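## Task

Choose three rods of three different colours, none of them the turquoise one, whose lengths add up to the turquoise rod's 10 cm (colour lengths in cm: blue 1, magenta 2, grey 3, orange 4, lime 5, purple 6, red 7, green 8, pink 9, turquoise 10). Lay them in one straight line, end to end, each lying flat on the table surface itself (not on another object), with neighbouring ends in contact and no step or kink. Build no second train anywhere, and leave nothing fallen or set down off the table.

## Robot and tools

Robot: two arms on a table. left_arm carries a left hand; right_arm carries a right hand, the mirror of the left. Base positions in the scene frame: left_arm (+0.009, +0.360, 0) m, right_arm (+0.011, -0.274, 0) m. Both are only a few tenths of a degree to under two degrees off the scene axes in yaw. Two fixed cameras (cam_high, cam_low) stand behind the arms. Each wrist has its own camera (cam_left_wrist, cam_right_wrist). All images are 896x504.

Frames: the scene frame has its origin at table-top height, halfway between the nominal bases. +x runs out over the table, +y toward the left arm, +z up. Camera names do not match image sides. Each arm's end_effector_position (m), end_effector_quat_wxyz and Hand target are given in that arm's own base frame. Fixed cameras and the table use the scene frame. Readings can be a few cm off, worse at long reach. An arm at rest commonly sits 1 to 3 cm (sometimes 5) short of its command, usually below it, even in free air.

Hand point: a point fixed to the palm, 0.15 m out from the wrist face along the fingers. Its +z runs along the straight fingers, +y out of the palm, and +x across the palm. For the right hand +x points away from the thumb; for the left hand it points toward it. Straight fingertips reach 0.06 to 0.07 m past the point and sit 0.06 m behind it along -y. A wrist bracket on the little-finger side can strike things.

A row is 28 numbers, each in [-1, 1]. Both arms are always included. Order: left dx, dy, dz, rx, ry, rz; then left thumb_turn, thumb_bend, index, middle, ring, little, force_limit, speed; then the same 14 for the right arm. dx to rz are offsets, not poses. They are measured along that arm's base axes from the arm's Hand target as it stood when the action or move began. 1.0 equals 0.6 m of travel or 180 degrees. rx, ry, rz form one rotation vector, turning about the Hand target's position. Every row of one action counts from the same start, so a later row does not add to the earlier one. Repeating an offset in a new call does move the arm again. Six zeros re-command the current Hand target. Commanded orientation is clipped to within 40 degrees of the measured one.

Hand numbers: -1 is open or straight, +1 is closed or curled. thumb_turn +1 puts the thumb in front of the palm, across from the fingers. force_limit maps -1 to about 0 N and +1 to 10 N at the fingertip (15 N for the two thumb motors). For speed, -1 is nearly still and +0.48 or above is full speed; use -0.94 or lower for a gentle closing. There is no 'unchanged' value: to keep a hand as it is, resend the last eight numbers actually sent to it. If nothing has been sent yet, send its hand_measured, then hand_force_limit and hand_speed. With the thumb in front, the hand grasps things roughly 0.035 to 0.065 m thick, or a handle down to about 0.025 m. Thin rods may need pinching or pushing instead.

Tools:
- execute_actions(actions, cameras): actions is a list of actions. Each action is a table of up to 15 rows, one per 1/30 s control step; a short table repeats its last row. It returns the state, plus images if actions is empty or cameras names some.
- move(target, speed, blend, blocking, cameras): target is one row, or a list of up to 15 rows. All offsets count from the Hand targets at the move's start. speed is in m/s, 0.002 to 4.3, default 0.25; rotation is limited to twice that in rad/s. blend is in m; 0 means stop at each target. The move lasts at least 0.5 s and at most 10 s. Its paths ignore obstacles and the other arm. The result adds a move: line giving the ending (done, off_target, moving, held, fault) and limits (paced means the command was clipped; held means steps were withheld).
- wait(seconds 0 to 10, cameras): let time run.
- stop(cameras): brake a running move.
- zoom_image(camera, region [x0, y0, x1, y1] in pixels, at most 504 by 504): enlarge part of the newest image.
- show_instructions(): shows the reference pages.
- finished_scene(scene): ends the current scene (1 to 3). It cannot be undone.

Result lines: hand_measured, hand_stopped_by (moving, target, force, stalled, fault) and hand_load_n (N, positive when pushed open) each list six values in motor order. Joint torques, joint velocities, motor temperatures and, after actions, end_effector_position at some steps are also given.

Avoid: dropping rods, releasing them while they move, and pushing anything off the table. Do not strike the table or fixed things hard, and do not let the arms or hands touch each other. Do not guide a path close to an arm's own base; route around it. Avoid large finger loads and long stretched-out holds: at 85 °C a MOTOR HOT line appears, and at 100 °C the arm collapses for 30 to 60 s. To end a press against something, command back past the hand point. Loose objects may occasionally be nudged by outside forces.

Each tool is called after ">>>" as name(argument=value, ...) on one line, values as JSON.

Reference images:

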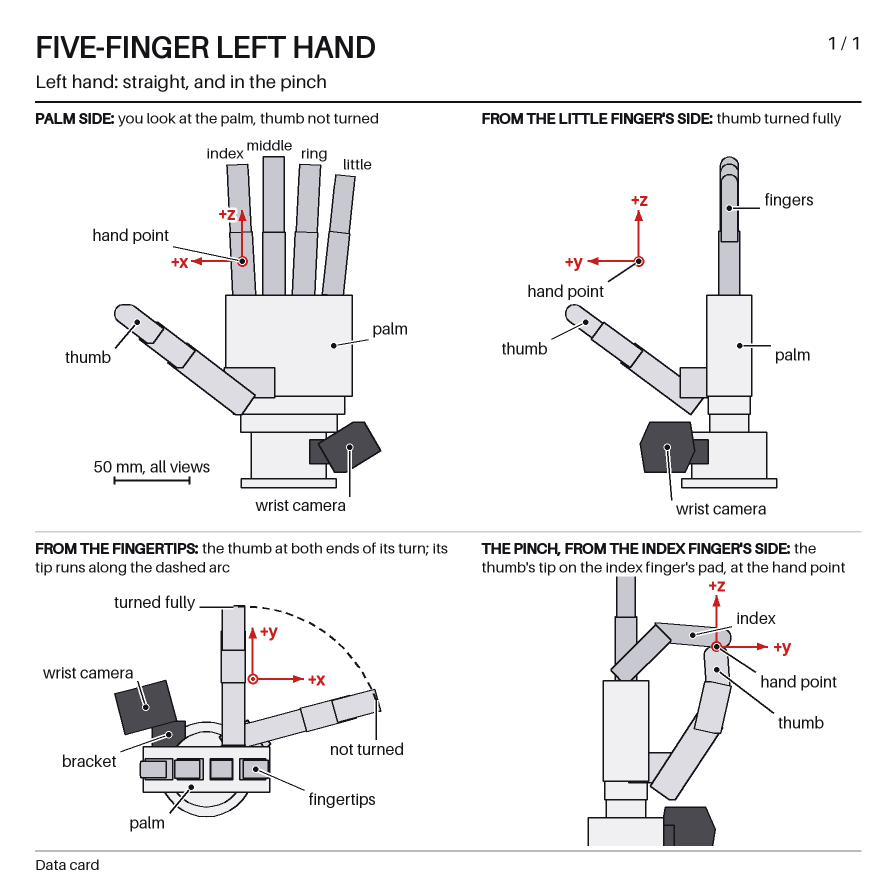

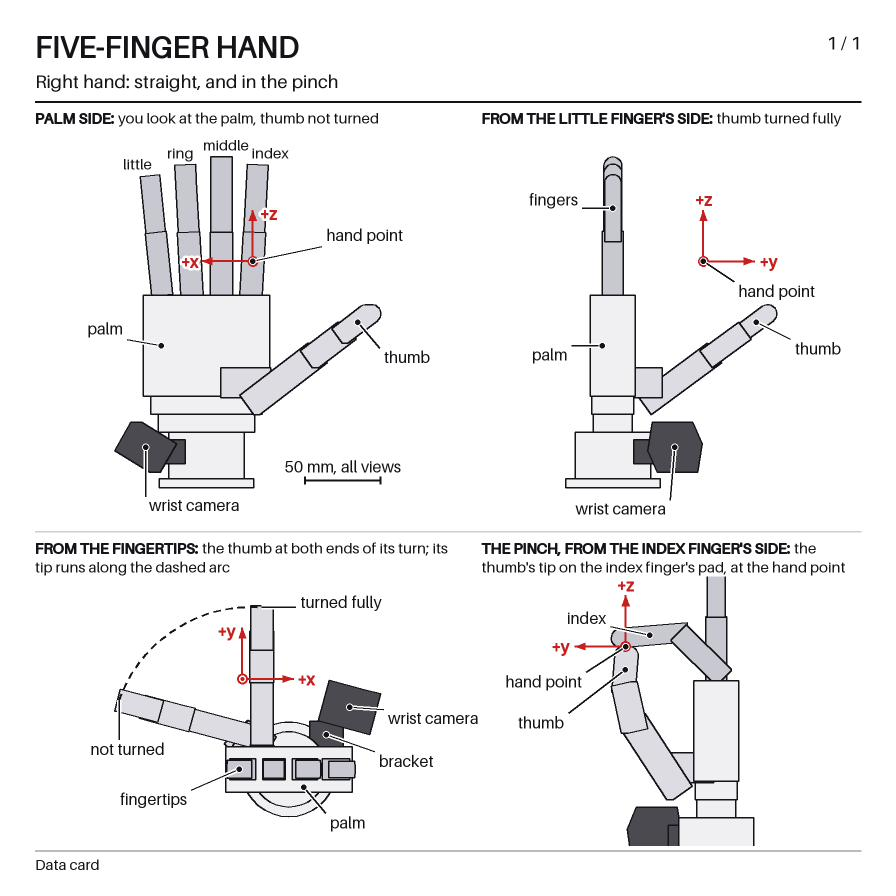

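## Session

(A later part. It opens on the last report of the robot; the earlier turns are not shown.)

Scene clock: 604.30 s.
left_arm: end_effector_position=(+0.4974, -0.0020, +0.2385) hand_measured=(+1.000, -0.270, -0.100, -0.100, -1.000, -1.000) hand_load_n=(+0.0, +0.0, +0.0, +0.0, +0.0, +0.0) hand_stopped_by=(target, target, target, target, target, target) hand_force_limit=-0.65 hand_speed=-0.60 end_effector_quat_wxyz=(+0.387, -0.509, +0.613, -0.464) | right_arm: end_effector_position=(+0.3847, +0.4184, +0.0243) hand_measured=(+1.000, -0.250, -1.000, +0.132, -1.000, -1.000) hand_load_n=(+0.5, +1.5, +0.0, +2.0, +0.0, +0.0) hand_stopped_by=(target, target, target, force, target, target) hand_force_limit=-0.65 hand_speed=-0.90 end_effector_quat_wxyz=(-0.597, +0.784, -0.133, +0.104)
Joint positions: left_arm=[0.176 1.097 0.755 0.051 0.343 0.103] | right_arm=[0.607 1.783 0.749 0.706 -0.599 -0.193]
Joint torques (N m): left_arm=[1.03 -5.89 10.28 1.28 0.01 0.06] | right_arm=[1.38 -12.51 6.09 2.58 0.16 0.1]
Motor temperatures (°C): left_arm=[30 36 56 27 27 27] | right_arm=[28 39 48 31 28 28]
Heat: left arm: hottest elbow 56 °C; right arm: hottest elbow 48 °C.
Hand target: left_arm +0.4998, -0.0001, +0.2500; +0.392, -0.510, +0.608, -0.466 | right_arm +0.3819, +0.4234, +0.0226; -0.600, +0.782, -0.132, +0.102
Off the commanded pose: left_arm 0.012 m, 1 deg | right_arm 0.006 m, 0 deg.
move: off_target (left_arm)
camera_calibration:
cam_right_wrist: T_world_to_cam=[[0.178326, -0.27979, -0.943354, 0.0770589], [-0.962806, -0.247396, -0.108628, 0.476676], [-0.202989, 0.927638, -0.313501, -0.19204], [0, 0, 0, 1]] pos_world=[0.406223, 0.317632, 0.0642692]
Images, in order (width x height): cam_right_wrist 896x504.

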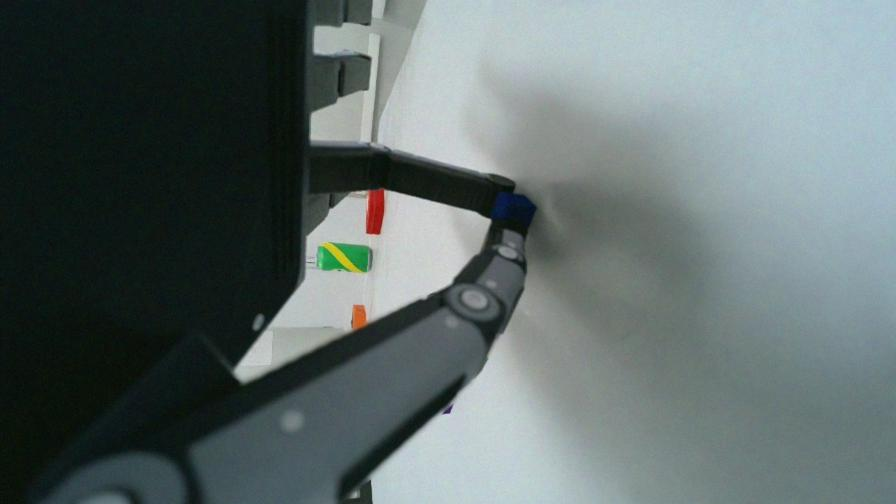

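>>> move(target=[[0,0,0,0,0,0,1,-0.27,-0.1,-0.1,-1,-1,-0.65,-0.6,0,0,0.0917,0,0,0,1,-0.25,-1,0.3,-1,-1,-0.65,-0.9],[0,0,0,0,0,0,1,-0.27,-0.1,-0.1,-1,-1,-0.65,-0.6,0.0265,-0.0162,0.092,0,0,0,1,-0.25,-1,0.3,-1,-1,-0.65,-0.9],[0,0,0,0,0,0,1,-0.27,-0.1,-0.1,-1,-1,-0.65,-0.6,-0.0103,-0.0008,0.0735,0,0,0,1,-0.25,-1,0.3,-1,-1,-0.65,-0.9],[0,0,0,0,0,0,1,-0.27,-0.1,-0.1,-1,-1,-0.65,-0.6,-0.0175,0.0047,0.0283,0,0,0,1,-0.25,-1,0.3,-1,-1,-0.65,-0.9],[0,0,0,0,0,0,1,-0.27,-0.1,-0.1,-1,-1,-0.65,-0.6,-0.0235,0.0088,0.0003,0,0,0,1,-0.25,-1,0.3,-1,-1,-0.65,-0.9]], speed=[0.1,0.1,0.1,0.06,0.05], cameras=["cam_right_wrist"])

>>> zoom_image(camera="cam_right_wrist", region=[440, 120, 640, 340])

Scene clock: 614.77 s.
left_arm: end_effector_position=(+0.4974, -0.0020, +0.2385) hand_measured=(+1.000, -0.270, -0.100, -0.100, -1.000, -1.000) hand_load_n=(+0.0, +0.0, +0.0, -0.5, +0.0, +0.0) hand_stopped_by=(target, target, target, target, target, target) hand_force_limit=-0.65 hand_speed=-0.60 end_effector_quat_wxyz=(+0.387, -0.509, +0.613, -0.464) | right_arm: end_effector_position=(+0.3707, +0.4238, +0.0243) hand_measured=(+1.000, -0.250, -1.000, +0.132, -1.000, -1.000) hand_load_n=(+0.5, +1.5, +0.0, +2.0, +0.0, +0.0) hand_stopped_by=(target, target, target, force, target, target) hand_force_limit=-0.65 hand_speed=-0.90 end_effector_quat_wxyz=(-0.597, +0.785, -0.133, +0.104)
Joint positions: left_arm=[0.176 1.097 0.755 0.051 0.343 0.103] | right_arm=[0.636 1.77 0.725 0.723 -0.571 -0.183]
Joint torques (N m): left_arm=[0.79 -5.71 10.22 1.24 0.01 0.08] | right_arm=[1.38 -12.22 6.04 2.59 0.16 0.1]
Motor temperatures (°C): left_arm=[30 36 56 27 27 27] | right_arm=[28 39 47 31 28 28]
Heat: left arm: hottest elbow 56 °C; right arm: hottest elbow 47 °C.
Hand target: left_arm +0.4998, -0.0001, +0.2500; +0.392, -0.510, +0.608, -0.466 | right_arm +0.3679, +0.4286, +0.0227; -0.600, +0.782, -0.132, +0.102
Off the commanded pose: left_arm 0.012 m, 1 deg | right_arm 0.006 m, 1 deg.
move: off_target (left_arm)
camera_calibration:
cam_right_wrist: T_world_to_cam=[[0.178812, -0.280067, -0.94318, 0.080998], [-0.962718, -0.247576, -0.109001, 0.464507], [-0.202981, 0.927507, -0.313895, -0.199941], [0, 0, 0, 1]] pos_world=[0.392122, 0.323132, 0.064267]
Images, in order (width x height): cam_right_wrist 896x504.

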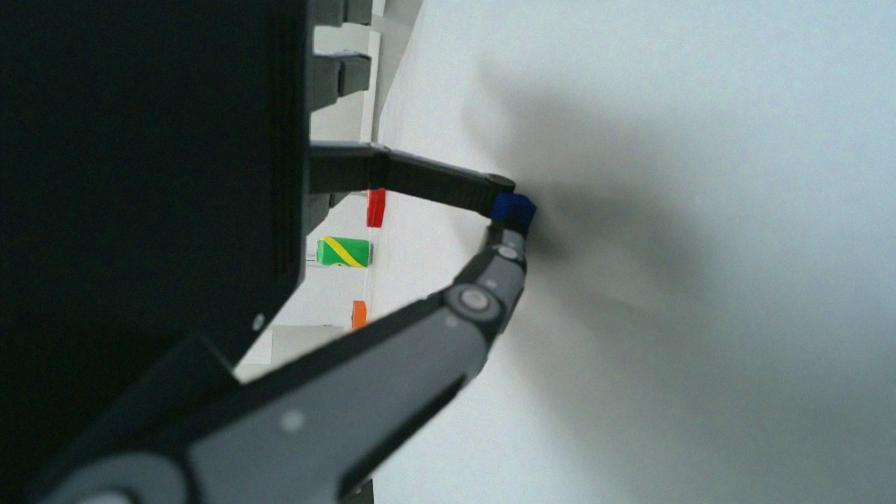

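Scaled by 2.291 from the camera's 896x504 image, which has a finer 1280x720 frame.

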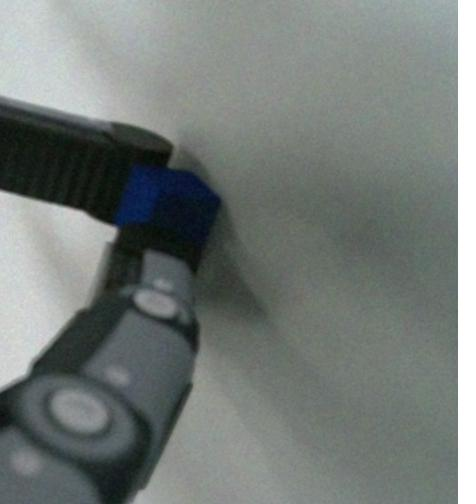

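>>> move(target=[[0,0,0,0,0,0,1,-0.27,-0.1,-0.1,-1,-1,-0.65,-0.6,0,0,-0.0033,0,0,0,1,-0.25,-1,0.3,-1,-1,-0.65,-0.9],[0,0,0,0,0,0,1,-0.27,-0.1,-0.1,-1,-1,-0.65,-0.6,-0.0142,0.0025,-0.001,0,0,0,1,-0.25,-1,0.3,-1,-1,-0.65,-0.9]], speed=[0.04,0.03], cameras=["cam_right_wrist"])

>>> zoom_image(camera="cam_right_wrist", region=[440, 120, 640, 340])

Scene clock: 620.10 s.
left_arm: end_effector_position=(+0.4974, -0.0020, +0.2385) hand_measured=(+1.000, -0.270, -0.100, -0.100, -1.000, -1.000) hand_load_n=(+0.0, +0.0, +0.0, +0.0, +0.0, +0.0) hand_stopped_by=(target, target, target, target, target, target) hand_force_limit=-0.65 hand_speed=-0.60 end_effector_quat_wxyz=(+0.387, -0.509, +0.613, -0.464) | right_arm: end_effector_position=(+0.3647, +0.4273, +0.0233) hand_measured=(+1.000, -0.250, -1.000, +0.132, -1.000, -1.000) hand_load_n=(+0.0, +0.0, +0.0, +2.5, +0.0, +0.0) hand_stopped_by=(target, target, target, force, target, target) hand_force_limit=-0.65 hand_speed=-0.90 end_effector_quat_wxyz=(-0.598, +0.783, -0.132, +0.105)
Joint positions: left_arm=[0.176 1.097 0.755 0.051 0.343 0.103] | right_arm=[0.651 1.771 0.715 0.742 -0.557 -0.177]
Joint torques (N m): left_arm=[0.73 -5.77 10.29 1.29 0.01 0.07] | right_arm=[1.38 -12.86 5.35 2.4 0.2 0.07]
Motor temperatures (°C): left_arm=[30 36 56 27 27 27] | right_arm=[28 39 47 31 28 28]
Heat: left arm: hottest elbow 56 °C; right arm: hottest elbow 47 °C.
Hand target: left_arm +0.4998, -0.0001, +0.2500; +0.392, -0.510, +0.608, -0.466 | right_arm +0.3595, +0.4300, +0.0221; -0.600, +0.782, -0.133, +0.102
Off the commanded pose: left_arm 0.012 m, 1 deg | right_arm 0.006 m, 0 deg.
move: off_target (left_arm)
camera_calibration:
cam_right_wrist: T_world_to_cam=[[0.181809, -0.277253, -0.943438, 0.0797383], [-0.962388, -0.24714, -0.112833, 0.459283], [-0.201878, 0.928468, -0.311758, -0.205517], [0, 0, 0, 1]] pos_world=[0.386022, 0.326431, 0.0629787]
Images, in order (width x height): cam_right_wrist 896x504.

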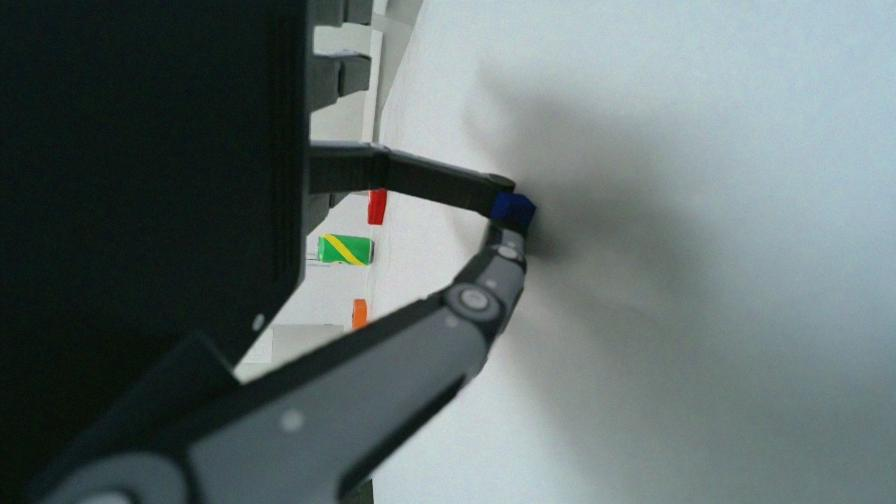

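Scaled by 2.291 from the camera's 896x504 image, which has a finer 1280x720 frame.

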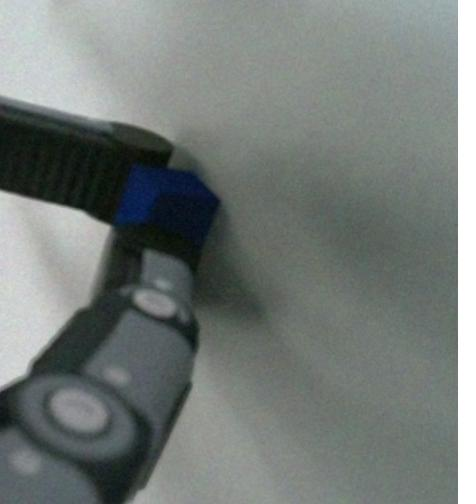

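>>> move(target=[[0,0,0,0,0,0,1,-0.27,-0.1,-0.1,-1,-1,-0.65,-0.6,0.003,0,0.004,0,0,0,1,-0.27,-1,-0.1,-1,-1,-0.65,-0.6],[0,0,0,0,0,0,1,-0.27,-0.1,-0.1,-1,-1,-0.65,-0.6,0.015,0,0.11,0,0,0,1,-0.27,-1,-0.1,-1,-1,-0.65,-0.6]], speed=[0.04,0.12], cameras=["cam_right_wrist"])

>>> zoom_image(camera="cam_right_wrist", region=[520, 120, 660, 340])

>>> zoom_image(camera="cam_right_wrist", region=[560, 130, 650, 230])

Scene clock: 625.27 s.
left_arm: end_effector_position=(+0.4974, -0.0020, +0.2385) hand_measured=(+1.000, -0.270, -0.100, -0.100, -1.000, -1.000) hand_load_n=(+0.0, +0.0, +0.0, +0.0, +0.0, +0.0) hand_stopped_by=(target, target, target, target, target, target) hand_force_limit=-0.65 hand_speed=-0.60 end_effector_quat_wxyz=(+0.387, -0.509, +0.613, -0.464) | right_arm: end_effector_position=(+0.3546, +0.4205, +0.0673) hand_measured=(+1.000, -0.270, -1.000, -0.100, -1.000, -1.000) hand_load_n=(+0.5, +0.0, +0.0, +0.0, +0.0, +0.0) hand_stopped_by=(target, target, target, target, target, target) hand_force_limit=-0.65 hand_speed=-0.60 end_effector_quat_wxyz=(-0.588, +0.792, -0.139, +0.093)
Joint positions: left_arm=[0.176 1.097 0.755 0.051 0.343 0.103] | right_arm=[0.651 1.617 0.719 0.546 -0.561 -0.176]
Joint torques (N m): left_arm=[0.91 -6.01 10.24 1.28 0.01 0.1] | right_arm=[0.38 -12.75 10.7 1.52 -0.14 0.04]
Motor temperatures (°C): left_arm=[30 36 57 27 27 27] | right_arm=[28 39 47 31 28 28]
Heat: left arm: hottest elbow 57 °C; right arm: hottest elbow 47 °C.
Hand target: left_arm +0.4998, -0.0001, +0.2500; +0.392, -0.510, +0.608, -0.466 | right_arm +0.3685, +0.4300, +0.0880; -0.600, +0.782, -0.133, +0.102
Off the commanded pose: left_arm 0.012 m, 1 deg | right_arm 0.027 m, 2 deg.
move: off_target (left_arm, right_arm)
camera_calibration:
cam_right_wrist: T_world_to_cam=[[0.153459, -0.296856, -0.942511, 0.139502], [-0.964309, -0.253265, -0.0772385, 0.453716], [-0.215777, 0.920724, -0.325127, -0.178456], [0, 0, 0, 1]] pos_world=[0.377608, 0.320631, 0.108505]
Images, in order (width x height): cam_right_wrist 896x504.

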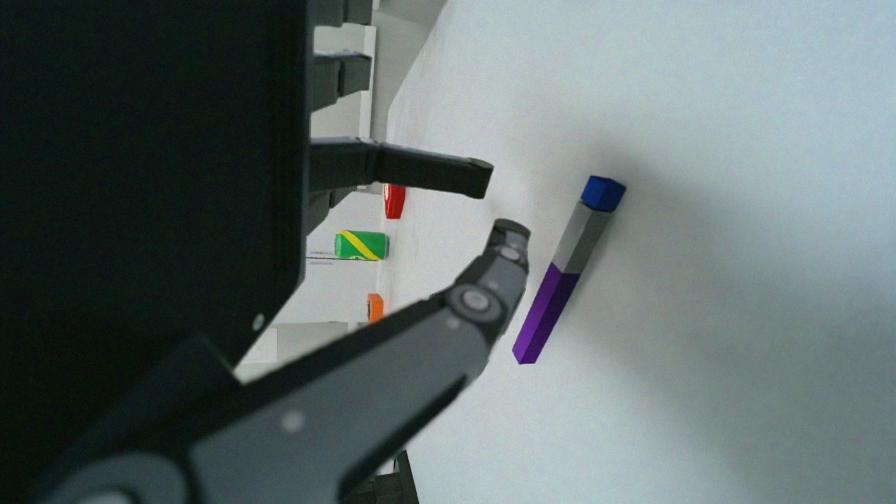

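Scaled by 2.291 from the camera's 896x504 image, which has a finer 1280x720 frame.

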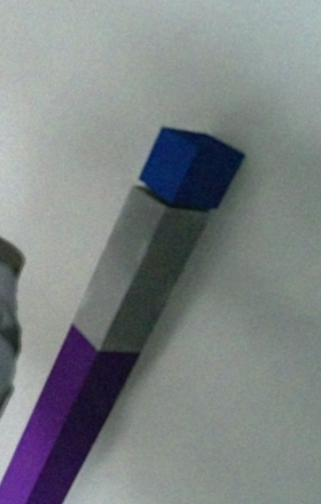

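Scaled by 5.040 from the camera's 896x504 image, which has a finer 1280x720 frame.

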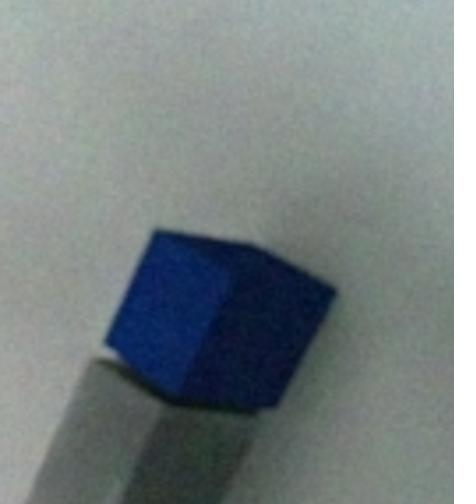

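>>> move(target=[[0,0,0,0,0,0,1,-0.27,-0.1,-0.1,-1,-1,-0.65,-0.6,0.1042,-0.0387,-0.0133,0,0,0,1,-0.2,0.33,-1,-1,-1,-0.65,-0.4],[0,0,0,0,0,0,1,-0.27,-0.1,-0.1,-1,-1,-0.65,-0.6,0.0673,-0.0233,-0.0317,0,0,0,1,-0.2,0.33,-1,-1,-1,-0.65,-0.4],[0,0,0,0,0,0,1,-0.27,-0.1,-0.1,-1,-1,-0.65,-0.6,0.0602,-0.0178,-0.0807,0,0,0,1,-0.2,0.33,-1,-1,-1,-0.65,-0.4],[0,0,0,0,0,0,1,-0.27,-0.1,-0.1,-1,-1,-0.65,-0.6,0.0542,-0.0137,-0.1048,0,0,0,1,-0.2,0.33,-1,-1,-1,-0.65,-0.4]], speed=[0.12,0.1,0.06,0.05], cameras=["cam_right_wrist"])

Scene clock: 638.73 s.
left_arm: end_effector_position=(+0.4974, -0.0020, +0.2385) hand_measured=(+1.000, -0.270, -0.100, -0.100, -1.000, -1.000) hand_load_n=(+0.0, +0.0, +0.0, +0.0, +0.0, +0.0) hand_stopped_by=(target, target, target, target, target, target) hand_force_limit=-0.65 hand_speed=-0.60 end_effector_quat_wxyz=(+0.387, -0.509, +0.613, -0.464) | right_arm: end_effector_position=(+0.4031, +0.4166, +0.0266) hand_measured=(+1.000, -0.200, +0.318, -1.000, -1.000, -1.000) hand_load_n=(-6.5, +2.0, +4.0, +0.0, +0.0, +0.0) hand_stopped_by=(target, target, force, target, target, target) hand_force_limit=-0.65 hand_speed=-0.40 end_effector_quat_wxyz=(-0.596, +0.785, -0.133, +0.103)
Joint positions: left_arm=[0.176 1.097 0.755 0.051 0.343 0.103] | right_arm=[0.58 1.8 0.793 0.671 -0.624 -0.204]
Joint torques (N m): left_arm=[0.79 -5.89 10.24 1.25 0.02 0.07] | right_arm=[1.26 -13.1 6.38 2.59 0.15 0.1]
Motor temperatures (°C): left_arm=[30 36 57 27 27 27] | right_arm=[28 40 49 31 28 28]
Heat: left arm: hottest elbow 57 °C; right arm: hottest elbow 49 °C.
Hand target: left_arm +0.4998, -0.0001, +0.2500; +0.392, -0.510, +0.608, -0.466 | right_arm +0.4009, +0.4218, +0.0251; -0.600, +0.782, -0.133, +0.102
Off the commanded pose: left_arm 0.012 m, 1 deg | right_arm 0.006 m, 1 deg.
move: off_target (left_arm)
camera_calibration:
cam_right_wrist: T_world_to_cam=[[0.177136, -0.280361, -0.943409, 0.0761593], [-0.96296, -0.247381, -0.107291, 0.494193], [-0.203301, 0.92747, -0.313796, -0.185803], [0, 0, 0, 1]] pos_world=[0.424624, 0.315932, 0.0665677]
Images, in order (width x height): cam_right_wrist 896x504.

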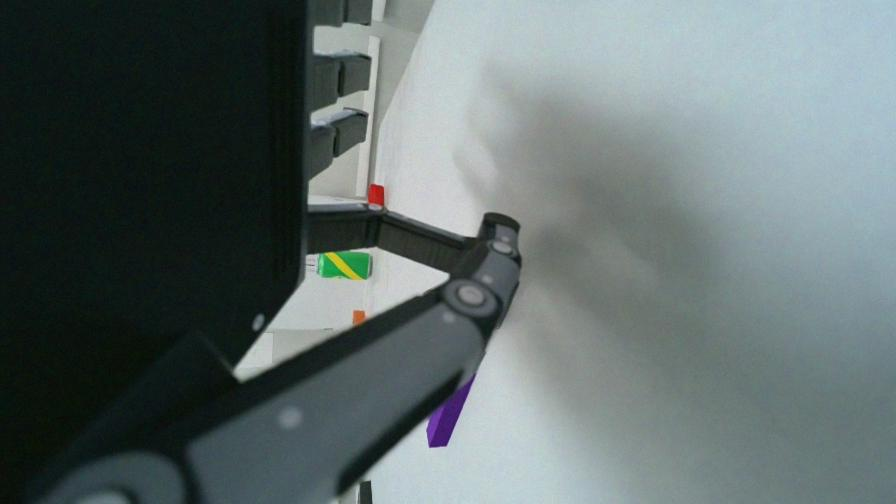

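>>> move(target=[[0,0,0,0,0,0,1,-0.27,-0.1,-0.1,-1,-1,-0.65,-0.6,0,0,-0.003,0,0,0,1,-0.2,0.275,-1,-1,-1,-0.65,-0.4],[0,0,0,0,0,0,1,-0.27,-0.1,-0.1,-1,-1,-0.65,-0.6,-0.016,0.0045,-0.003,0,0,0,1,-0.2,0.275,-1,-1,-1,-0.65,-0.4]], speed=[0.05,0.03])

Scene clock: 642.90 s.
left_arm: end_effector_position=(+0.4974, -0.0020, +0.2385) hand_measured=(+1.000, -0.270, -0.100, -0.100, -1.000, -1.000) hand_load_n=(+0.0, +0.0, +0.0, +0.0, +0.0, +0.0) hand_stopped_by=(target, target, target, target, target, target) hand_force_limit=-0.65 hand_speed=-0.60 end_effector_quat_wxyz=(+0.387, -0.509, +0.613, -0.464) | right_arm: end_effector_position=(+0.3940, +0.4197, +0.0229) hand_measured=(+1.000, -0.200, +0.274, -1.000, -1.000, -1.000) hand_load_n=(-3.0, -1.0, -3.0, +0.0, +0.0, -0.5) hand_stopped_by=(target, target, target, target, target, target) hand_force_limit=-0.65 hand_speed=-0.40 end_effector_quat_wxyz=(-0.596, +0.785, -0.134, +0.103)
Joint positions: left_arm=[0.176 1.097 0.755 0.051 0.343 0.103] | right_arm=[0.597 1.8 0.776 0.69 -0.608 -0.198]
Joint torques (N m): left_arm=[1.2 -5.77 10.26 1.33 0.04 0.08] | right_arm=[1.32 -13.33 6.06 2.54 0.15 0.1]
Motor temperatures (°C): left_arm=[30 36 57 27 27 27] | right_arm=[28 40 49 31 28 28]
Heat: left arm: hottest elbow 57 °C; right arm: hottest elbow 49 °C.
Hand target: left_arm +0.4998, -0.0001, +0.2500; +0.392, -0.510, +0.608, -0.466 | right_arm +0.3914, +0.4246, +0.0234; -0.600, +0.782, -0.132, +0.102
Off the commanded pose: left_arm 0.012 m, 1 deg | right_arm 0.006 m, 1 deg.
move: off_target (left_arm)

>>> move(target=[[0,0,0,0,0,0,1,-0.27,-0.1,-0.1,-1,-1,-0.65,-0.6,-0.0083,0.0015,-0.001,0,0,0,1,-0.2,0.275,-1,-1,-1,-0.65,-0.4]], speed=[0.03])

Scene clock: 645.80 s.
left_arm: end_effector_position=(+0.4974, -0.0020, +0.2385) hand_measured=(+1.000, -0.270, -0.100, -0.100, -1.000, -1.000) hand_load_n=(+0.0, +0.5, +0.0, +0.0, +0.0, +0.0) hand_stopped_by=(target, target, target, target, target, target) hand_force_limit=-0.65 hand_speed=-0.60 end_effector_quat_wxyz=(+0.387, -0.509, +0.613, -0.464) | right_arm: end_effector_position=(+0.3890, +0.4203, +0.0203) hand_measured=(+1.000, -0.200, +0.274, -1.000, -1.000, -1.000) hand_load_n=(-3.0, -1.0, -3.0, +0.0, +0.0, +0.0) hand_stopped_by=(target, target, target, target, target, target) hand_force_limit=-0.65 hand_speed=-0.40 end_effector_quat_wxyz=(-0.595, +0.786, -0.135, +0.102)
Joint positions: left_arm=[0.176 1.097 0.755 0.051 0.343 0.103] | right_arm=[0.605 1.8 0.765 0.698 -0.6 -0.194]
Joint torques (N m): left_arm=[0.79 -5.6 10.24 1.24 0 0.07] | right_arm=[1.38 -13.51 5.93 2.63 0.16 0.1]
Motor temperatures (°C): left_arm=[30 36 57 27 27 27] | right_arm=[28 40 49 31 28 28]
Heat: left arm: hottest elbow 57 °C; right arm: hottest elbow 49 °C.
Hand target: left_arm +0.4998, -0.0001, +0.2500; +0.392, -0.510, +0.608, -0.466 | right_arm +0.3863, +0.4255, +0.0228; -0.600, +0.782, -0.132, +0.102
Off the commanded pose: left_arm 0.012 m, 1 deg | right_arm 0.006 m, 1 deg.
move: off_target (left_arm)

>>> move(target=[[0,0,0,0,0,0,1,-0.27,-0.1,-0.1,-1,-1,-0.65,-0.6,0.025,-0.0083,0.003,0,0,0,1,-0.2,0.275,-1,-1,-1,-0.65,-0.4],[0,0,0,0,0,0,1,-0.27,-0.1,-0.1,-1,-1,-0.65,-0.6,0.0083,0.0083,0.1333,0,0,0,1,-0.2,0.275,-1,-1,-1,-0.65,-0.4]], speed=[0.05,0.12], cameras=["cam_right_wrist"])

>>> zoom_image(camera="cam_right_wrist", region=[500, 200, 650, 430])

>>> zoom_image(camera="cam_right_wrist", region=[550, 210, 640, 310])

Scene clock: 649.80 s.
left_arm: end_effector_position=(+0.4974, -0.0020, +0.2385) hand_measured=(+1.000, -0.270, -0.100, -0.100, -1.000, -1.000) hand_load_n=(+0.0, +0.0, +0.0, +0.0, +0.0, +0.0) hand_stopped_by=(target, target, target, target, target, target) hand_force_limit=-0.65 hand_speed=-0.60 end_effector_quat_wxyz=(+0.387, -0.509, +0.613, -0.464) | right_arm: end_effector_position=(+0.3816, +0.4169, +0.0808) hand_measured=(+1.000, -0.200, +0.274, -1.000, -1.000, -1.000) hand_load_n=(-3.0, -1.0, -2.5, +0.0, +0.0, +0.0) hand_stopped_by=(target, target, target, target, target, target) hand_force_limit=-0.65 hand_speed=-0.40 end_effector_quat_wxyz=(-0.588, +0.791, -0.140, +0.094)
Joint positions: left_arm=[0.176 1.097 0.755 0.051 0.343 0.103] | right_arm=[0.608 1.623 0.783 0.481 -0.598 -0.192]
Joint torques (N m): left_arm=[0.38 -5.54 10.21 1.24 0 0.08] | right_arm=[1.38 -13.39 11.18 1.48 0.14 0.1]
Motor temperatures (°C): left_arm=[30 36 57 27 27 27] | right_arm=[28 40 48 31 28 28]
Heat: left arm: hottest elbow 57 °C; right arm: hottest elbow 48 °C.
Hand target: left_arm +0.4998, -0.0001, +0.2500; +0.392, -0.510, +0.608, -0.466 | right_arm +0.3913, +0.4304, +0.1028; -0.600, +0.782, -0.132, +0.102
Off the commanded pose: left_arm 0.012 m, 1 deg | right_arm 0.028 m, 2 deg.
move: off_target (left_arm, right_arm)
camera_calibration:
cam_right_wrist: T_world_to_cam=[[0.15335, -0.296521, -0.942634, 0.146921], [-0.965255, -0.249195, -0.0786414, 0.478653], [-0.211581, 0.921942, -0.324433, -0.167139], [0, 0, 0, 1]] pos_world=[0.404129, 0.316936, 0.121909]
Images, in order (width x height): cam_right_wrist 896x504.

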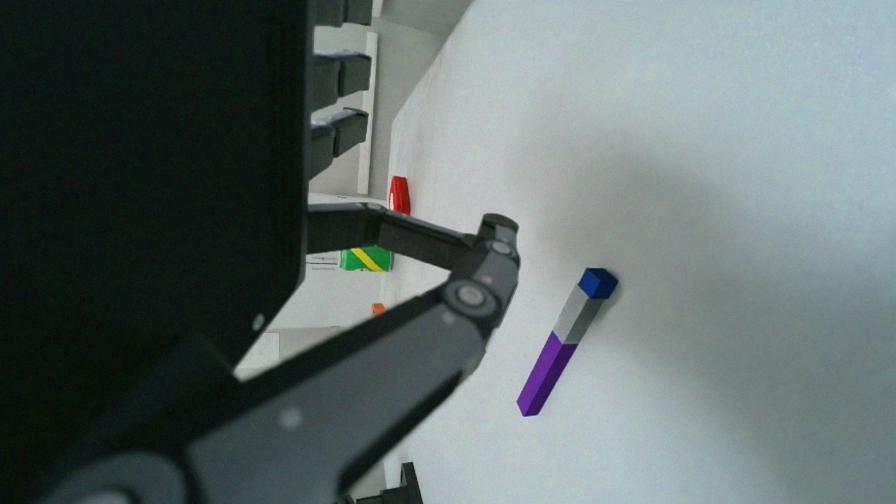

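Scaled by 2.191 from the camera's 896x504 image, which has a finer 1280x720 frame.

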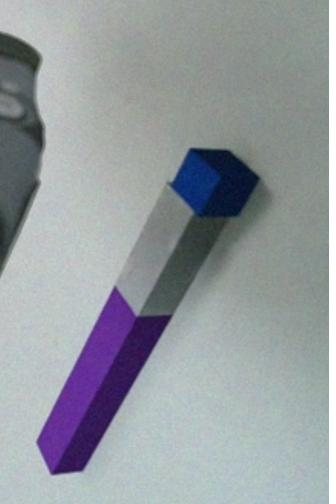

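Scaled by 5.040 from the camera's 896x504 image, which has a finer 1280x720 frame.

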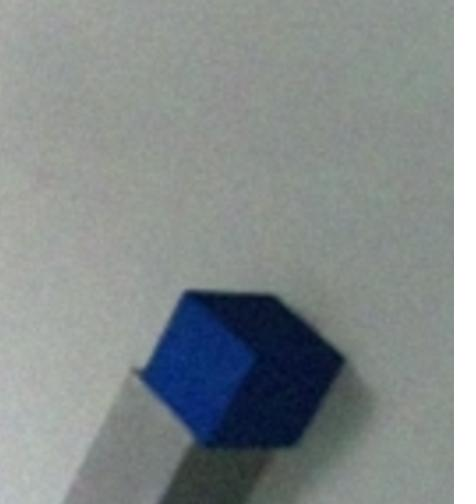

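>>> zoom_image(camera="cam_right_wrist", region=[520, 280, 620, 380])

Scaled by 5.040 from the camera's 896x504 image, which has a finer 1280x720 frame.

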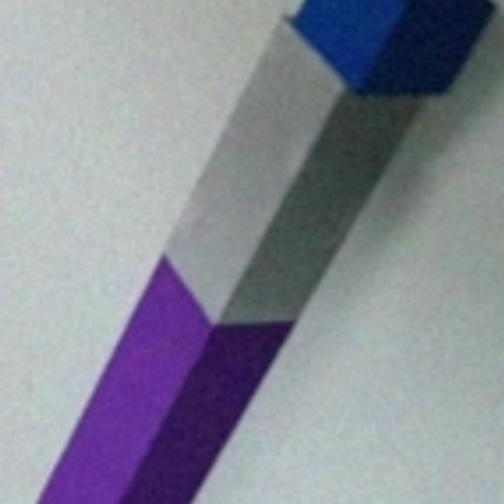

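>>> move(target=[[0,0,0,0,0,0,1,-0.27,-0.1,-0.1,-1,-1,-0.65,-0.6,-0.0072,-0.0212,-0.0447,0,0,0,1,-0.27,-0.1,-0.1,-1,-1,-0.65,-0.4],[0,0,0,0,0,0,1,-0.27,-0.1,-0.1,-1,-1,-0.65,-0.6,-0.044,-0.0058,-0.0632,0,0,0,1,-0.27,-0.1,-0.1,-1,-1,-0.65,-0.4],[0,0,0,0,0,0,1,-0.27,-0.1,-0.1,-1,-1,-0.65,-0.6,-0.0512,-0.0003,-0.1083,0,0,0,1,-0.27,-0.1,-0.1,-1,-1,-0.65,-0.4]], speed=[0.1,0.1,0.06], cameras=["cam_right_wrist"])

>>> zoom_image(camera="cam_right_wrist", region=[440, 100, 640, 320])

Scene clock: 671.00 s.
left_arm: end_effector_position=(+0.4974, -0.0020, +0.2385) hand_measured=(+1.000, -0.270, -0.100, -0.100, -1.000, -1.000) hand_load_n=(+0.0, +0.0, +0.0, +0.0, +0.0, +0.0) hand_stopped_by=(target, target, target, target, target, target) hand_force_limit=-0.65 hand_speed=-0.60 end_effector_quat_wxyz=(+0.387, -0.509, +0.613, -0.464) | right_arm: end_effector_position=(+0.3630, +0.4250, +0.0377) hand_measured=(+1.000, -0.270, -0.100, -0.100, -1.000, -1.000) hand_load_n=(+0.0, +0.0, +0.0, -0.5, -0.5, +0.0) hand_stopped_by=(target, target, target, target, target, target) hand_force_limit=-0.65 hand_speed=-0.40 end_effector_quat_wxyz=(-0.596, +0.785, -0.134, +0.103)
Joint positions: left_arm=[0.176 1.097 0.755 0.051 0.343 0.103] | right_arm=[0.649 1.722 0.714 0.685 -0.557 -0.178]
Joint torques (N m): left_arm=[0.67 -5.77 10.26 1.32 0 0.07] | right_arm=[1.32 -12.1 6.38 2.61 0.18 0.11]
Motor temperatures (°C): left_arm=[30 36 57 27 27 27] | right_arm=[28 41 49 31 28 28]
Heat: left arm: hottest elbow 57 °C; right arm: hottest elbow 49 °C.
Hand target: left_arm +0.4998, -0.0001, +0.2500; +0.392, -0.510, +0.608, -0.466 | right_arm +0.3607, +0.4302, +0.0377; -0.600, +0.782, -0.133, +0.102
Off the commanded pose: left_arm 0.012 m, 1 deg | right_arm 0.006 m, 1 deg.
move: off_target (left_arm)
camera_calibration:
cam_right_wrist: T_world_to_cam=[[0.176218, -0.282307, -0.943001, 0.0972215], [-0.96315, -0.247206, -0.105977, 0.458785], [-0.203197, 0.926926, -0.315466, -0.197937], [0, 0, 0, 1]] pos_world=[0.384526, 0.324333, 0.0778585]
Images, in order (width x height): cam_right_wrist 896x504.

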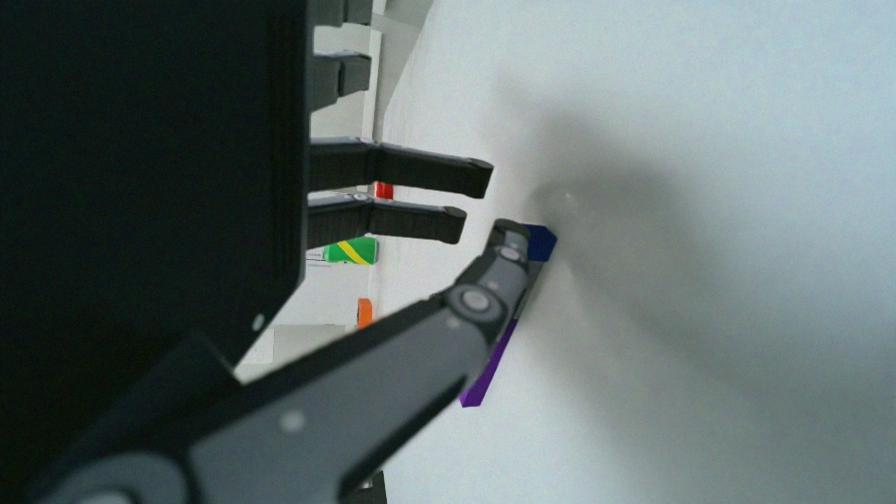

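Scaled by 2.291 from the camera's 896x504 image, which has a finer 1280x720 frame.

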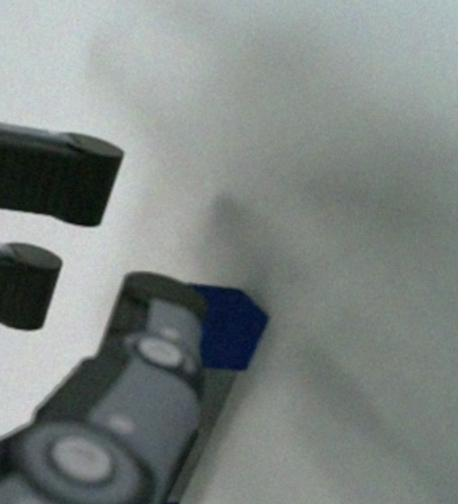

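>>> move(target=[[0,0,0,0,0,0,1,-0.27,-0.1,-0.1,-1,-1,-0.65,-0.6,0.02,-0.012,0.0453,0,0,0,1,-0.27,-0.1,-0.1,-1,-1,-0.65,-0.4],[0,0,0,0,0,0,1,-0.27,-0.1,-0.1,-1,-1,-0.65,-0.6,-0.0068,-0.0028,0.0453,0,0,0,1,-0.27,-0.1,-0.1,-1,-1,-0.65,-0.4],[0,0,0,0,0,0,1,-0.27,-0.1,-0.1,-1,-1,-0.65,-0.6,-0.016,0.0042,-0.008,0,0,0,1,-0.27,-0.1,-0.1,-1,-1,-0.65,-0.4]], speed=[0.1,0.1,0.06], cameras=["cam_right_wrist"])

>>> zoom_image(camera="cam_right_wrist", region=[440, 100, 640, 320])

Scene clock: 682.00 s.
left_arm: end_effector_position=(+0.4974, -0.0020, +0.2385) hand_measured=(+1.000, -0.270, -0.100, -0.100, -1.000, -1.000) hand_load_n=(+0.0, +0.0, +0.0, +0.0, +0.0, +0.0) hand_stopped_by=(target, target, target, target, target, target) hand_force_limit=-0.65 hand_speed=-0.60 end_effector_quat_wxyz=(+0.387, -0.509, +0.613, -0.464) | right_arm: end_effector_position=(+0.3533, +0.4276, +0.0327) hand_measured=(+1.000, -0.270, -0.100, -0.100, -1.000, -1.000) hand_load_n=(+0.0, +0.0, +0.0, +0.0, +0.0, +0.0) hand_stopped_by=(target, target, target, target, target, target) hand_force_limit=-0.65 hand_speed=-0.40 end_effector_quat_wxyz=(-0.595, +0.785, -0.134, +0.103)
Joint positions: left_arm=[0.176 1.097 0.755 0.051 0.343 0.103] | right_arm=[0.668 1.726 0.695 0.711 -0.54 -0.171]
Joint torques (N m): left_arm=[0.62 -5.71 10.36 1.31 0.01 0.1] | right_arm=[1.32 -11.81 6.22 2.63 0.18 0.11]
Motor temperatures (°C): left_arm=[30 36 57 27 27 27] | right_arm=[28 40 48 31 28 28]
Heat: left arm: hottest elbow 57 °C; right arm: hottest elbow 48 °C.
Hand target: left_arm +0.4998, -0.0001, +0.2500; +0.392, -0.510, +0.608, -0.466 | right_arm +0.3511, +0.4327, +0.0330; -0.600, +0.782, -0.133, +0.102
Off the commanded pose: left_arm 0.012 m, 1 deg | right_arm 0.006 m, 1 deg.
move: off_target (left_arm)
camera_calibration:
cam_right_wrist: T_world_to_cam=[[0.1759, -0.282664, -0.942953, 0.0951637], [-0.963143, -0.24744, -0.105492, 0.449689], [-0.203505, 0.926755, -0.315771, -0.203682], [0, 0, 0, 1]] pos_world=[0.374925, 0.326933, 0.0728568]
Images, in order (width x height): cam_right_wrist 896x504.

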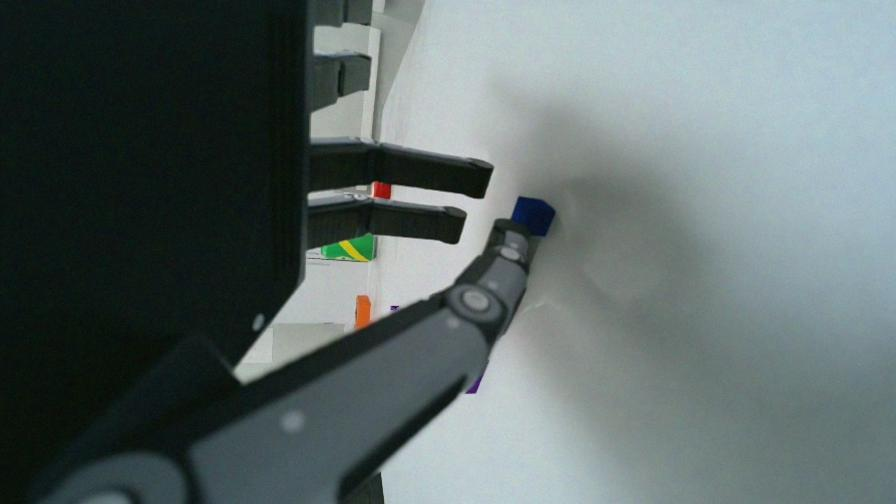

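Scaled by 2.291 from the camera's 896x504 image, which has a finer 1280x720 frame.

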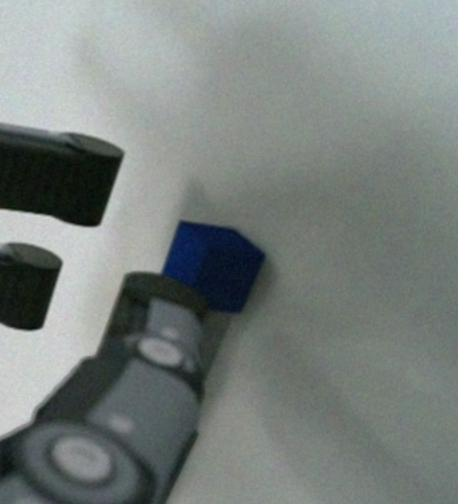

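>>> move(target=[[0,0,0,0,0,0,1,-0.27,-0.1,-0.1,-1,-1,-0.65,-0.6,-0.0043,0.0015,-0.02,0,0,0,1,-0.27,-0.1,-0.1,-1,-1,-0.65,-0.4]], speed=[0.05], cameras=["cam_right_wrist"])

>>> zoom_image(camera="cam_right_wrist", region=[440, 130, 600, 290])

Scene clock: 688.00 s.
left_arm: end_effector_position=(+0.4974, -0.0020, +0.2385) hand_measured=(+1.000, -0.270, -0.100, -0.100, -1.000, -1.000) hand_load_n=(+0.0, +0.0, +0.0, +0.0, -0.5, +0.0) hand_stopped_by=(target, target, target, target, target, target) hand_force_limit=-0.65 hand_speed=-0.60 end_effector_quat_wxyz=(+0.387, -0.509, +0.613, -0.464) | right_arm: end_effector_position=(+0.3518, +0.4291, +0.0234) hand_measured=(+1.000, -0.270, -0.100, -0.100, -1.000, -1.000) hand_load_n=(+0.0, +0.0, +0.0, +0.0, -0.5, +0.0) hand_stopped_by=(target, target, target, target, target, target) hand_force_limit=-0.65 hand_speed=-0.40 end_effector_quat_wxyz=(-0.597, +0.784, -0.133, +0.104)
Joint positions: left_arm=[0.176 1.097 0.755 0.051 0.343 0.103] | right_arm=[0.674 1.755 0.689 0.752 -0.534 -0.169]
Joint torques (N m): left_arm=[1.03 -5.54 10.26 1.28 0 0.08] | right_arm=[1.32 -11.69 5.78 2.63 0.19 0.09]
Motor temperatures (°C): left_arm=[30 36 57 27 27 27] | right_arm=[28 41 48 31 28 28]
Heat: left arm: hottest elbow 57 °C; right arm: hottest elbow 48 °C.
Hand target: left_arm +0.4998, -0.0001, +0.2500; +0.392, -0.510, +0.608, -0.466 | right_arm +0.3484, +0.4337, +0.0211; -0.600, +0.782, -0.132, +0.102
Off the commanded pose: left_arm 0.012 m, 1 deg | right_arm 0.006 m, 1 deg.
move: off_target (left_arm)
camera_calibration:
cam_right_wrist: T_world_to_cam=[[0.180026, -0.279495, -0.943119, 0.0843876], [-0.962701, -0.246938, -0.110583, 0.447317], [-0.201984, 0.927849, -0.313525, -0.209503], [0, 0, 0, 1]] pos_world=[0.373125, 0.328432, 0.063369]
Images, in order (width x height): cam_right_wrist 896x504.

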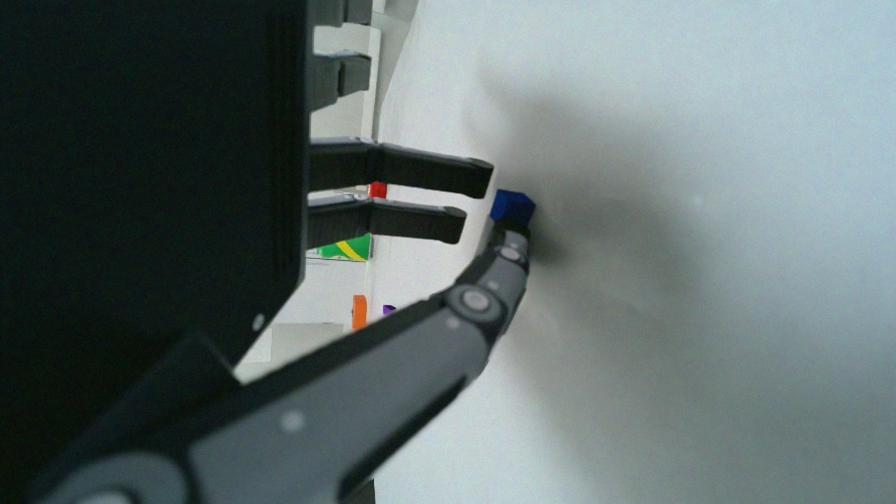

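Scaled by 3.150 from the camera's 896x504 image, which has a finer 1280x720 frame.

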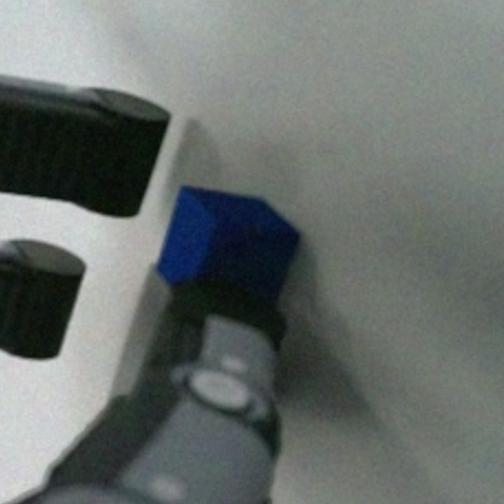

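>>> move(target=[[0,0,0,0,0,0,1,-0.27,-0.1,-0.1,-1,-1,-0.65,-0.6,0,0,-0.001,0,0,0,1,-0.25,0.3,0.3,-1,-1,-0.65,-0.9]], speed=[0.05], cameras=["cam_right_wrist"])

>>> zoom_image(camera="cam_right_wrist", region=[440, 130, 600, 290])

Scene clock: 692.23 s.
left_arm: end_effector_position=(+0.4974, -0.0020, +0.2385) hand_measured=(+1.000, -0.270, -0.100, -0.100, -1.000, -1.000) hand_load_n=(+0.0, +0.0, +0.0, +0.0, +0.0, +0.0) hand_stopped_by=(target, target, target, target, target, target) hand_force_limit=-0.65 hand_speed=-0.60 end_effector_quat_wxyz=(+0.387, -0.509, +0.613, -0.464) | right_arm: end_effector_position=(+0.3520, +0.4293, +0.0239) hand_measured=(+1.000, -0.250, +0.168, +0.130, -1.000, -1.000) hand_load_n=(-0.5, +2.0, +1.5, +1.5, +0.0, +0.0) hand_stopped_by=(target, target, force, force, target, target) hand_force_limit=-0.65 hand_speed=-0.90 end_effector_quat_wxyz=(-0.598, +0.784, -0.132, +0.105)
Joint positions: left_arm=[0.176 1.097 0.755 0.051 0.343 0.103] | right_arm=[0.674 1.755 0.689 0.755 -0.534 -0.168]
Joint torques (N m): left_arm=[0.97 -5.77 10.29 1.32 0.01 0.08] | right_arm=[1.38 -11.46 5.81 2.65 0.19 0.09]
Motor temperatures (°C): left_arm=[30 36 57 27 27 27] | right_arm=[28 40 48 31 28 28]
Heat: left arm: hottest elbow 57 °C; right arm: hottest elbow 48 °C.
Hand target: left_arm +0.4998, -0.0001, +0.2500; +0.392, -0.510, +0.608, -0.466 | right_arm +0.3484, +0.4338, +0.0205; -0.600, +0.782, -0.132, +0.102
Off the commanded pose: left_arm 0.012 m, 1 deg | right_arm 0.007 m, 0 deg.
move: off_target (left_arm)
camera_calibration:
cam_right_wrist: T_world_to_cam=[[0.18093, -0.277926, -0.94341, 0.0838346], [-0.962658, -0.246458, -0.112016, 0.447487], [-0.201379, 0.928448, -0.312139, -0.209969], [0, 0, 0, 1]] pos_world=[0.373326, 0.328532, 0.0636766]
Images, in order (width x height): cam_right_wrist 896x504.

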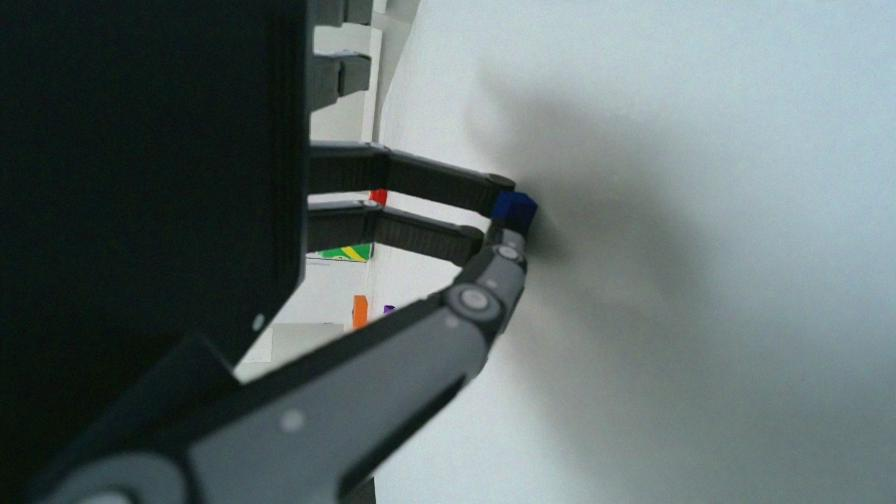

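Scaled by 3.150 from the camera's 896x504 image, which has a finer 1280x720 frame.

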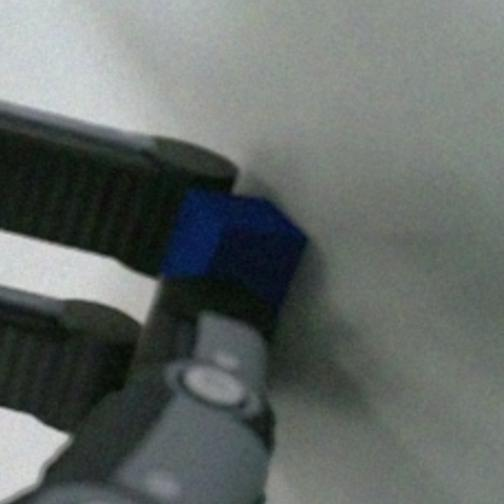

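>>> move(target=[[0,0,0,0,0,0,1,-0.27,-0.1,-0.1,-1,-1,-0.65,-0.6,0,0,0.005,0,0,0,1,-0.27,-0.1,-0.1,-1,-1,-0.65,-0.6],[0,0,0,0,0,0,1,-0.27,-0.1,-0.1,-1,-1,-0.65,-0.6,0.015,0,0.12,0,0,0,1,-0.27,-0.1,-0.1,-1,-1,-0.65,-0.6]], speed=[0.04,0.12], cameras=["cam_right_wrist"])

>>> zoom_image(camera="cam_right_wrist", region=[520, 120, 660, 340])

>>> zoom_image(camera="cam_right_wrist", region=[560, 150, 650, 250])

Scene clock: 696.57 s.
left_arm: end_effector_position=(+0.4974, -0.0020, +0.2385) hand_measured=(+1.000, -0.270, -0.100, -0.100, -1.000, -1.000) hand_load_n=(+0.0, +0.5, +0.0, +0.0, +0.0, +0.0) hand_stopped_by=(target, target, target, target, target, target) hand_force_limit=-0.65 hand_speed=-0.60 end_effector_quat_wxyz=(+0.387, -0.509, +0.613, -0.464) | right_arm: end_effector_position=(+0.3441, +0.4241, +0.0721) hand_measured=(+1.000, -0.270, -0.100, -0.100, -1.000, -1.000) hand_load_n=(+0.0, +0.0, +0.0, +0.0, +0.0, +0.0) hand_stopped_by=(target, target, target, target, target, target) hand_force_limit=-0.65 hand_speed=-0.60 end_effector_quat_wxyz=(-0.588, +0.792, -0.138, +0.093)
Joint positions: left_arm=[0.176 1.097 0.755 0.051 0.343 0.103] | right_arm=[0.674 1.593 0.704 0.543 -0.54 -0.168]
Joint torques (N m): left_arm=[1.03 -5.66 10.29 1.26 0 0.07] | right_arm=[0.38 -12.4 10.73 1.51 -0.14 0.04]
Motor temperatures (°C): left_arm=[30 36 57 27 27 27] | right_arm=[28 40 48 31 28 28]
Heat: left arm: hottest elbow 57 °C; right arm: hottest elbow 48 °C.
Hand target: left_arm +0.4998, -0.0001, +0.2500; +0.392, -0.510, +0.608, -0.466 | right_arm +0.3573, +0.4337, +0.0923; -0.600, +0.782, -0.132, +0.101
Off the commanded pose: left_arm 0.012 m, 1 deg | right_arm 0.026 m, 2 deg.
move: off_target (left_arm, right_arm)
camera_calibration:
cam_right_wrist: T_world_to_cam=[[0.15528, -0.296506, -0.942323, 0.145932], [-0.964042, -0.253731, -0.0790214, 0.44515], [-0.215666, 0.920709, -0.325243, -0.182591], [0, 0, 0, 1]] pos_world=[0.367105, 0.324331, 0.113305]
Images, in order (width x height): cam_right_wrist 896x504.

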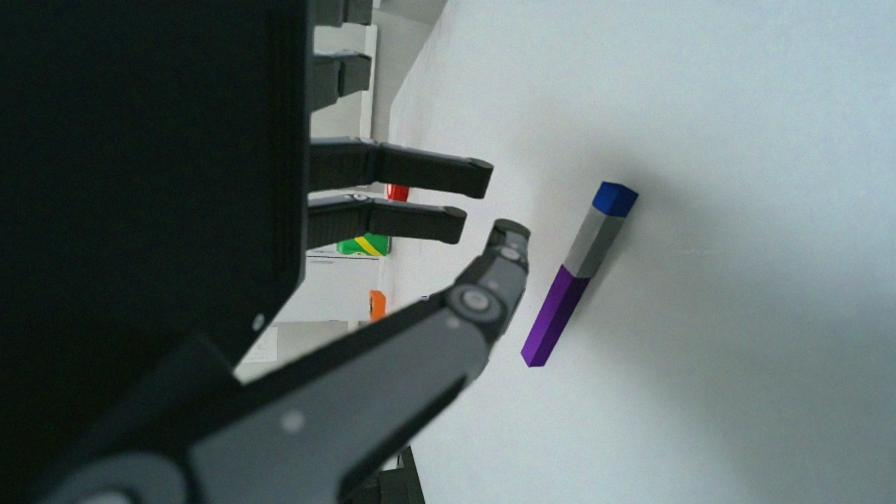

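Scaled by 2.291 from the camera's 896x504 image, which has a finer 1280x720 frame.

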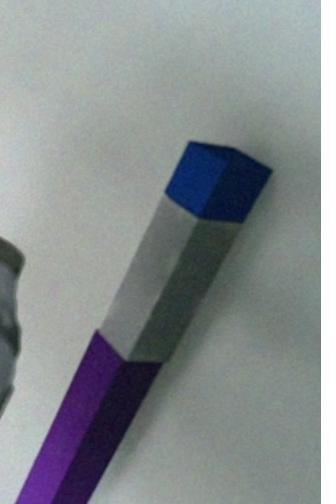

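Scaled by 5.040 from the camera's 896x504 image, which has a finer 1280x720 frame.

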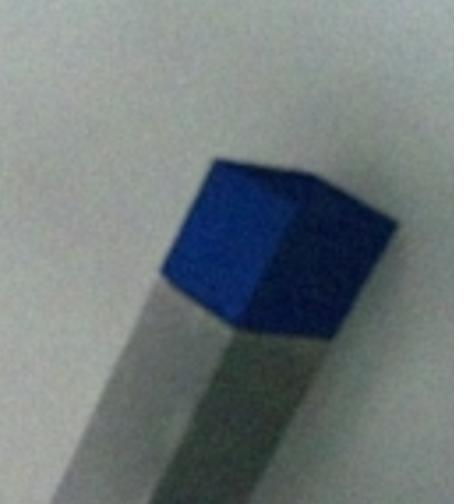

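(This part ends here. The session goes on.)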